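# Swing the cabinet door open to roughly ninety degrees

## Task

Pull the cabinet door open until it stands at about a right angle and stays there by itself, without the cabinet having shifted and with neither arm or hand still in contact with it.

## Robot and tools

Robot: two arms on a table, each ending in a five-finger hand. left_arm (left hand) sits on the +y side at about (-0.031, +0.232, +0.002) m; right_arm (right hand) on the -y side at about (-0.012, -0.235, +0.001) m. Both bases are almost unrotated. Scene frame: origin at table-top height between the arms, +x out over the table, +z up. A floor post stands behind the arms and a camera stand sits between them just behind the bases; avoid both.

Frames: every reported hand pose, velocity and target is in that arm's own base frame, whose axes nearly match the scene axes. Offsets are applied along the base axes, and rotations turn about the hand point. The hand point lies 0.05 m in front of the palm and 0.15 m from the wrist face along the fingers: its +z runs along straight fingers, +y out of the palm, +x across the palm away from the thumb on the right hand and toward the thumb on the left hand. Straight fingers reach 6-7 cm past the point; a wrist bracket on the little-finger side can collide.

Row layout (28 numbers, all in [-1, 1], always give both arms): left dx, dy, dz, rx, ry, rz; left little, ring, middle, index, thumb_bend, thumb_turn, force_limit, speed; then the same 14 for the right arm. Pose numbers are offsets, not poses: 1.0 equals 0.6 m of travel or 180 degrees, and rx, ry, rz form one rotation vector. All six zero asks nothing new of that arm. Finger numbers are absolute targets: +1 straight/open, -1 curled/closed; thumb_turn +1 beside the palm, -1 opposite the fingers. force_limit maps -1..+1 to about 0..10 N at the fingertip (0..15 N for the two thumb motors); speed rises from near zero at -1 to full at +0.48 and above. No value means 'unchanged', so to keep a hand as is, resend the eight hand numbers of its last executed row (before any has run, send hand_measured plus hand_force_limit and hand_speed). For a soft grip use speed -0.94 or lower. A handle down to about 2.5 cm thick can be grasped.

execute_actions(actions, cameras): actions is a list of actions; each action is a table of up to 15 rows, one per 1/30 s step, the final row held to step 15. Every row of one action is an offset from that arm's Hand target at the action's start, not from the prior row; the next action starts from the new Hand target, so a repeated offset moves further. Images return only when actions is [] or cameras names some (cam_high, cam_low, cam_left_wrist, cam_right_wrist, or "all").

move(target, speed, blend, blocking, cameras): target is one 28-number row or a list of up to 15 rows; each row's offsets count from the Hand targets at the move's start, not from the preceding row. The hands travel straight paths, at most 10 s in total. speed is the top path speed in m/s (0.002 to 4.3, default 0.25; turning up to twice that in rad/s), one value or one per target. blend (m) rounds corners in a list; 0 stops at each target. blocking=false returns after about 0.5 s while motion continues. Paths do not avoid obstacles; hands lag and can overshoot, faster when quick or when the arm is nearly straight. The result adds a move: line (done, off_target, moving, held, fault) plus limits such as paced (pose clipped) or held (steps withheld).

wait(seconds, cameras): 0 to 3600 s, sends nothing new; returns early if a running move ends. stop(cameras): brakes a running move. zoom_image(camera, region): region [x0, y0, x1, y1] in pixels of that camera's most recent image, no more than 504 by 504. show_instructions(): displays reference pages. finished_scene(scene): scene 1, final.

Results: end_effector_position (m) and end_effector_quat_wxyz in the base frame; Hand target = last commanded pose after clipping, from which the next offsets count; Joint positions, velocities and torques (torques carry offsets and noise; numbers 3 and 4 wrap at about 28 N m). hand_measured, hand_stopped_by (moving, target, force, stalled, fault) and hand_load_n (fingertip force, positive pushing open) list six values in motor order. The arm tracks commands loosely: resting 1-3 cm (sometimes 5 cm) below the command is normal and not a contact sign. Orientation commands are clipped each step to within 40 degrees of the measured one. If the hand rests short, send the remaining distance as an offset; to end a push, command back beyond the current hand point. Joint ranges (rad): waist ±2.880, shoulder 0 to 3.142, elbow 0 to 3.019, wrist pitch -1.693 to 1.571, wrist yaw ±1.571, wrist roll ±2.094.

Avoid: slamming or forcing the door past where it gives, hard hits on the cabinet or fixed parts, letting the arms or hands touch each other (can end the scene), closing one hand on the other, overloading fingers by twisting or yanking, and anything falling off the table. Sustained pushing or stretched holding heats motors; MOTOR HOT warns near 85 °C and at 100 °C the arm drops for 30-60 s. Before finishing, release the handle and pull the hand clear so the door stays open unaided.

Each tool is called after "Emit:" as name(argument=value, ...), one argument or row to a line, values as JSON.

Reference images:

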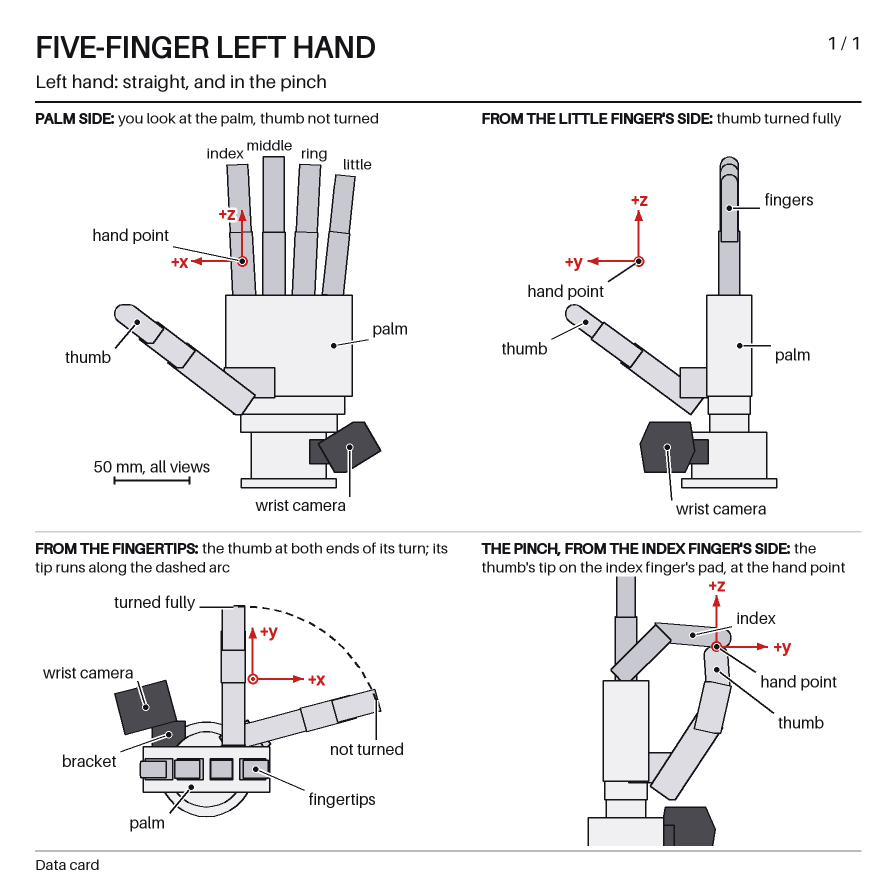

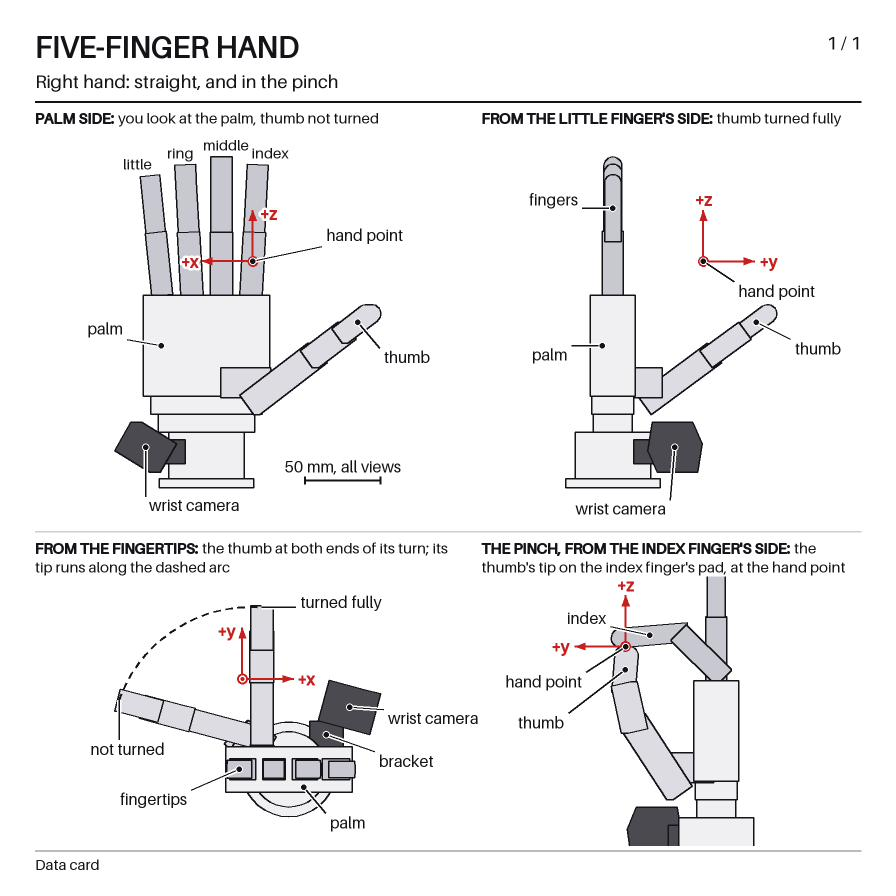

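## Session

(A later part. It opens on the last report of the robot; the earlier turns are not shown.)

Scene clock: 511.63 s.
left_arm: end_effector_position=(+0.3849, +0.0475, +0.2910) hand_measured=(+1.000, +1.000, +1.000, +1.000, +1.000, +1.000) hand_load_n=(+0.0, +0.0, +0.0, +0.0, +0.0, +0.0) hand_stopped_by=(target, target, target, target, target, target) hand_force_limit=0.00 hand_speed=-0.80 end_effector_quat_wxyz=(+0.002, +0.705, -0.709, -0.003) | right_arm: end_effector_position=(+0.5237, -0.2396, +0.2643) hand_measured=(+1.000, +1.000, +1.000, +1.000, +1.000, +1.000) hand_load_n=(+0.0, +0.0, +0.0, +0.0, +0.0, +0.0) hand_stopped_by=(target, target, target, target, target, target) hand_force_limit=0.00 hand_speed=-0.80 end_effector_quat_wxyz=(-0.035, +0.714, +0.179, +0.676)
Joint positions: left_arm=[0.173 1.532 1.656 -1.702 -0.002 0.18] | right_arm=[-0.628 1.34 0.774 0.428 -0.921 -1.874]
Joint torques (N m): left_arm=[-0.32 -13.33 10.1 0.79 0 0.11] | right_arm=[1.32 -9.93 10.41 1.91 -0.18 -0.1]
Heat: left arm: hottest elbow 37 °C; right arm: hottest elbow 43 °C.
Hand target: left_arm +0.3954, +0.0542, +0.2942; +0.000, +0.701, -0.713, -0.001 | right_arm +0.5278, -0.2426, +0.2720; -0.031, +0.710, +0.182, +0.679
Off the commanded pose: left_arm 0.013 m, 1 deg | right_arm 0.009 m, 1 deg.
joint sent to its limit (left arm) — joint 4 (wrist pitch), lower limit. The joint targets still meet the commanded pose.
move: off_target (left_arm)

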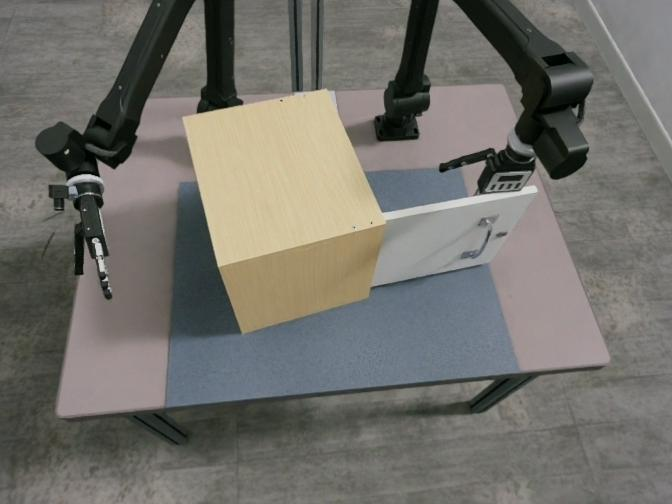

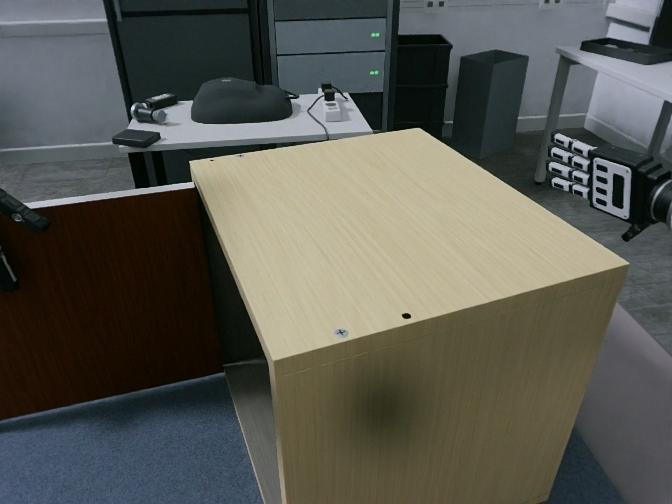

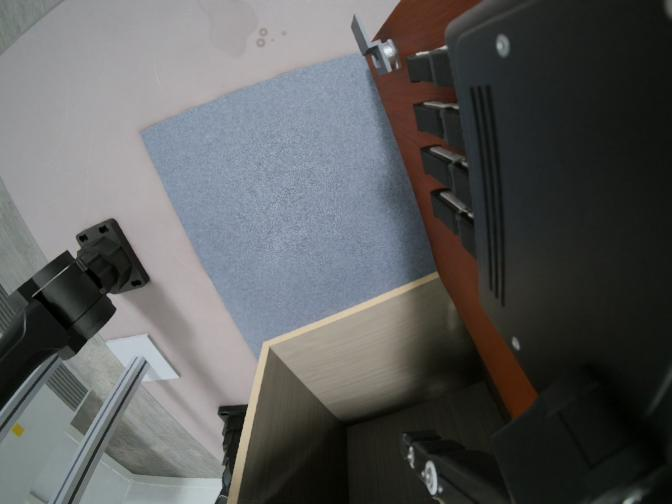

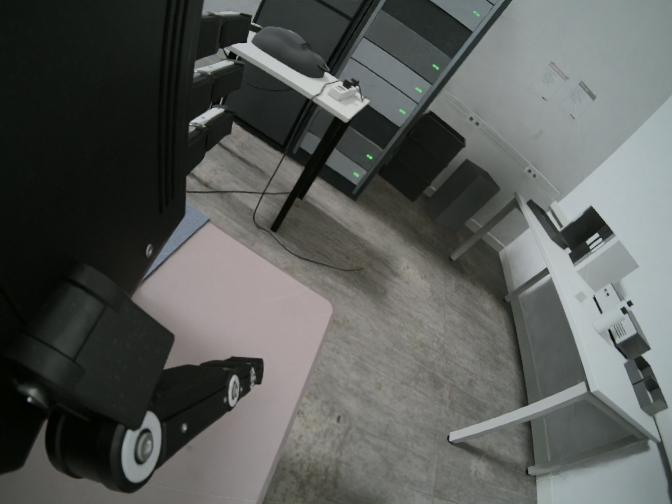

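Emit:
move(
  target=[
    [-0.06, -0.008, 0, 0, 0, 0, 1,1,1,1,1,1,0,-0.8, 0,0,0,0,0,0,1,1,1,1,1,1,0,-0.8],
    [-0.2, -0.025, 0.0, 0, 0, 0, 1,1,1,1,1,1,0,-0.8, 0,0,0,0,0,0,1,1,1,1,1,1,0,-0.8],
  ],
  speed=[0.04, 0.12],
  blend=[0.01, 0],
  cameras=["all"],
)

Scene clock: 558.20 s.
left_arm: end_effector_position=(+0.2798, +0.0362, +0.2959) hand_measured=(+1.000, +1.000, +1.000, +1.000, +1.000, +1.000) hand_load_n=(+0.0, +0.0, +0.0, +0.0, +0.0, +0.0) hand_stopped_by=(target, target, target, target, target, target) hand_force_limit=0.00 hand_speed=-0.80 end_effector_quat_wxyz=(-0.005, +0.704, -0.710, +0.002) | right_arm: end_effector_position=(+0.5237, -0.2396, +0.2643) hand_measured=(+1.000, +1.000, +1.000, +1.000, +1.000, +1.000) hand_load_n=(+0.0, +0.0, +0.0, +0.0, +0.0, +0.0) hand_stopped_by=(target, target, target, target, target, target) hand_force_limit=0.00 hand_speed=-0.80 end_effector_quat_wxyz=(-0.035, +0.714, +0.179, +0.676)
Joint positions: left_arm=[0.193 1.248 1.388 -1.702 -0.002 0.202] | right_arm=[-0.628 1.34 0.774 0.428 -0.921 -1.874]
Joint torques (N m): left_arm=[-0.21 -10.75 6.67 0.8 0 0.09] | right_arm=[1.79 -9.93 10.48 1.96 -0.19 -0.07]
Heat: left arm: hottest elbow 39 °C; right arm: hottest elbow 43 °C.
Hand target: left_arm +0.2754, +0.0393, +0.2942; +0.000, +0.701, -0.713, -0.001 | right_arm +0.5278, -0.2426, +0.2720; -0.031, +0.710, +0.182, +0.679
Off the commanded pose: left_arm 0.006 m, 1 deg | right_arm 0.009 m, 1 deg.
joint sent to its limit (left arm) — joint 4 (wrist pitch), lower limit. The joint targets still meet the commanded pose.
move: done

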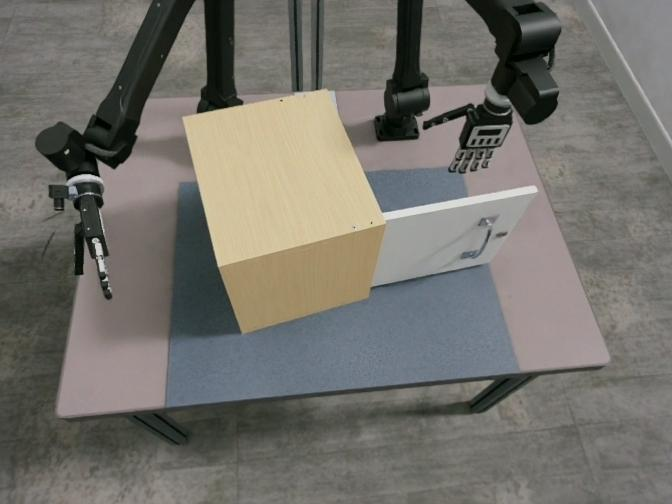

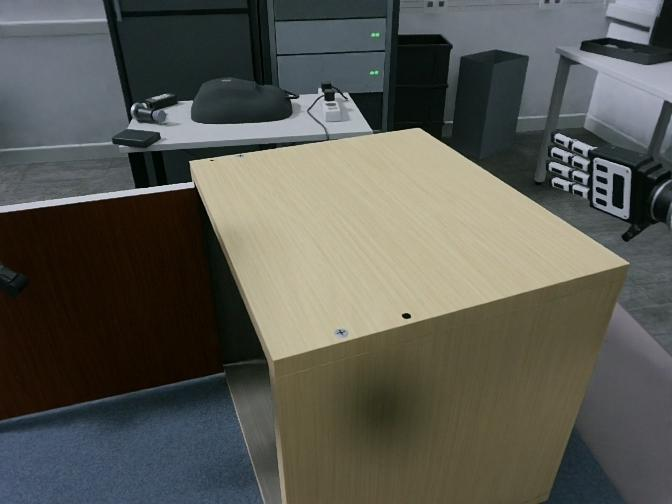

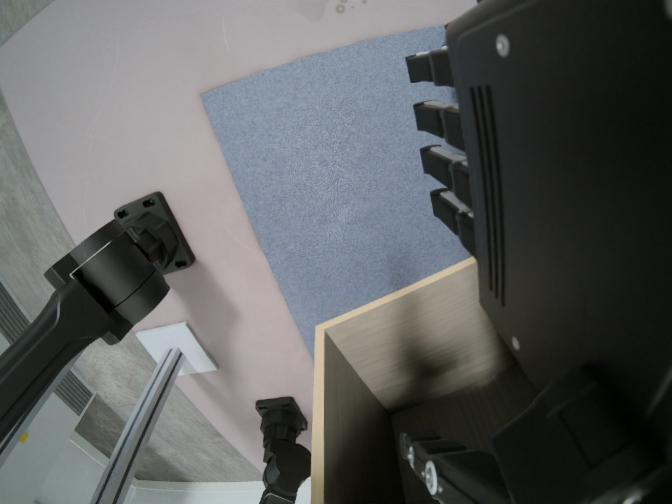

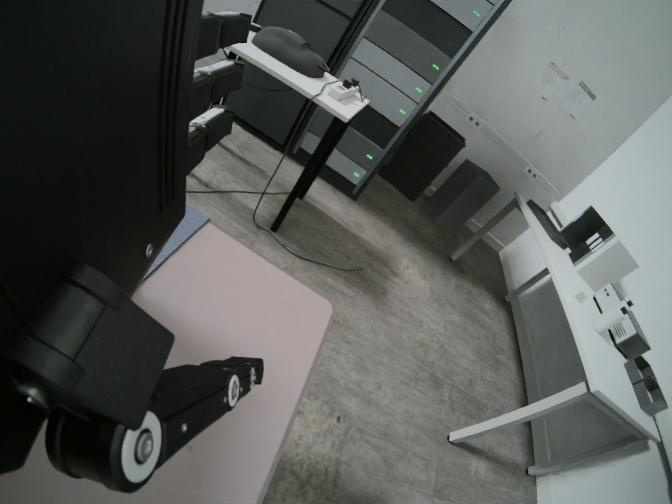

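Door stands at about a right angle, the hand is clear, and the cabinet hasn't moved.

Emit:
finished_scene(
)

The scene is finished: the task was done.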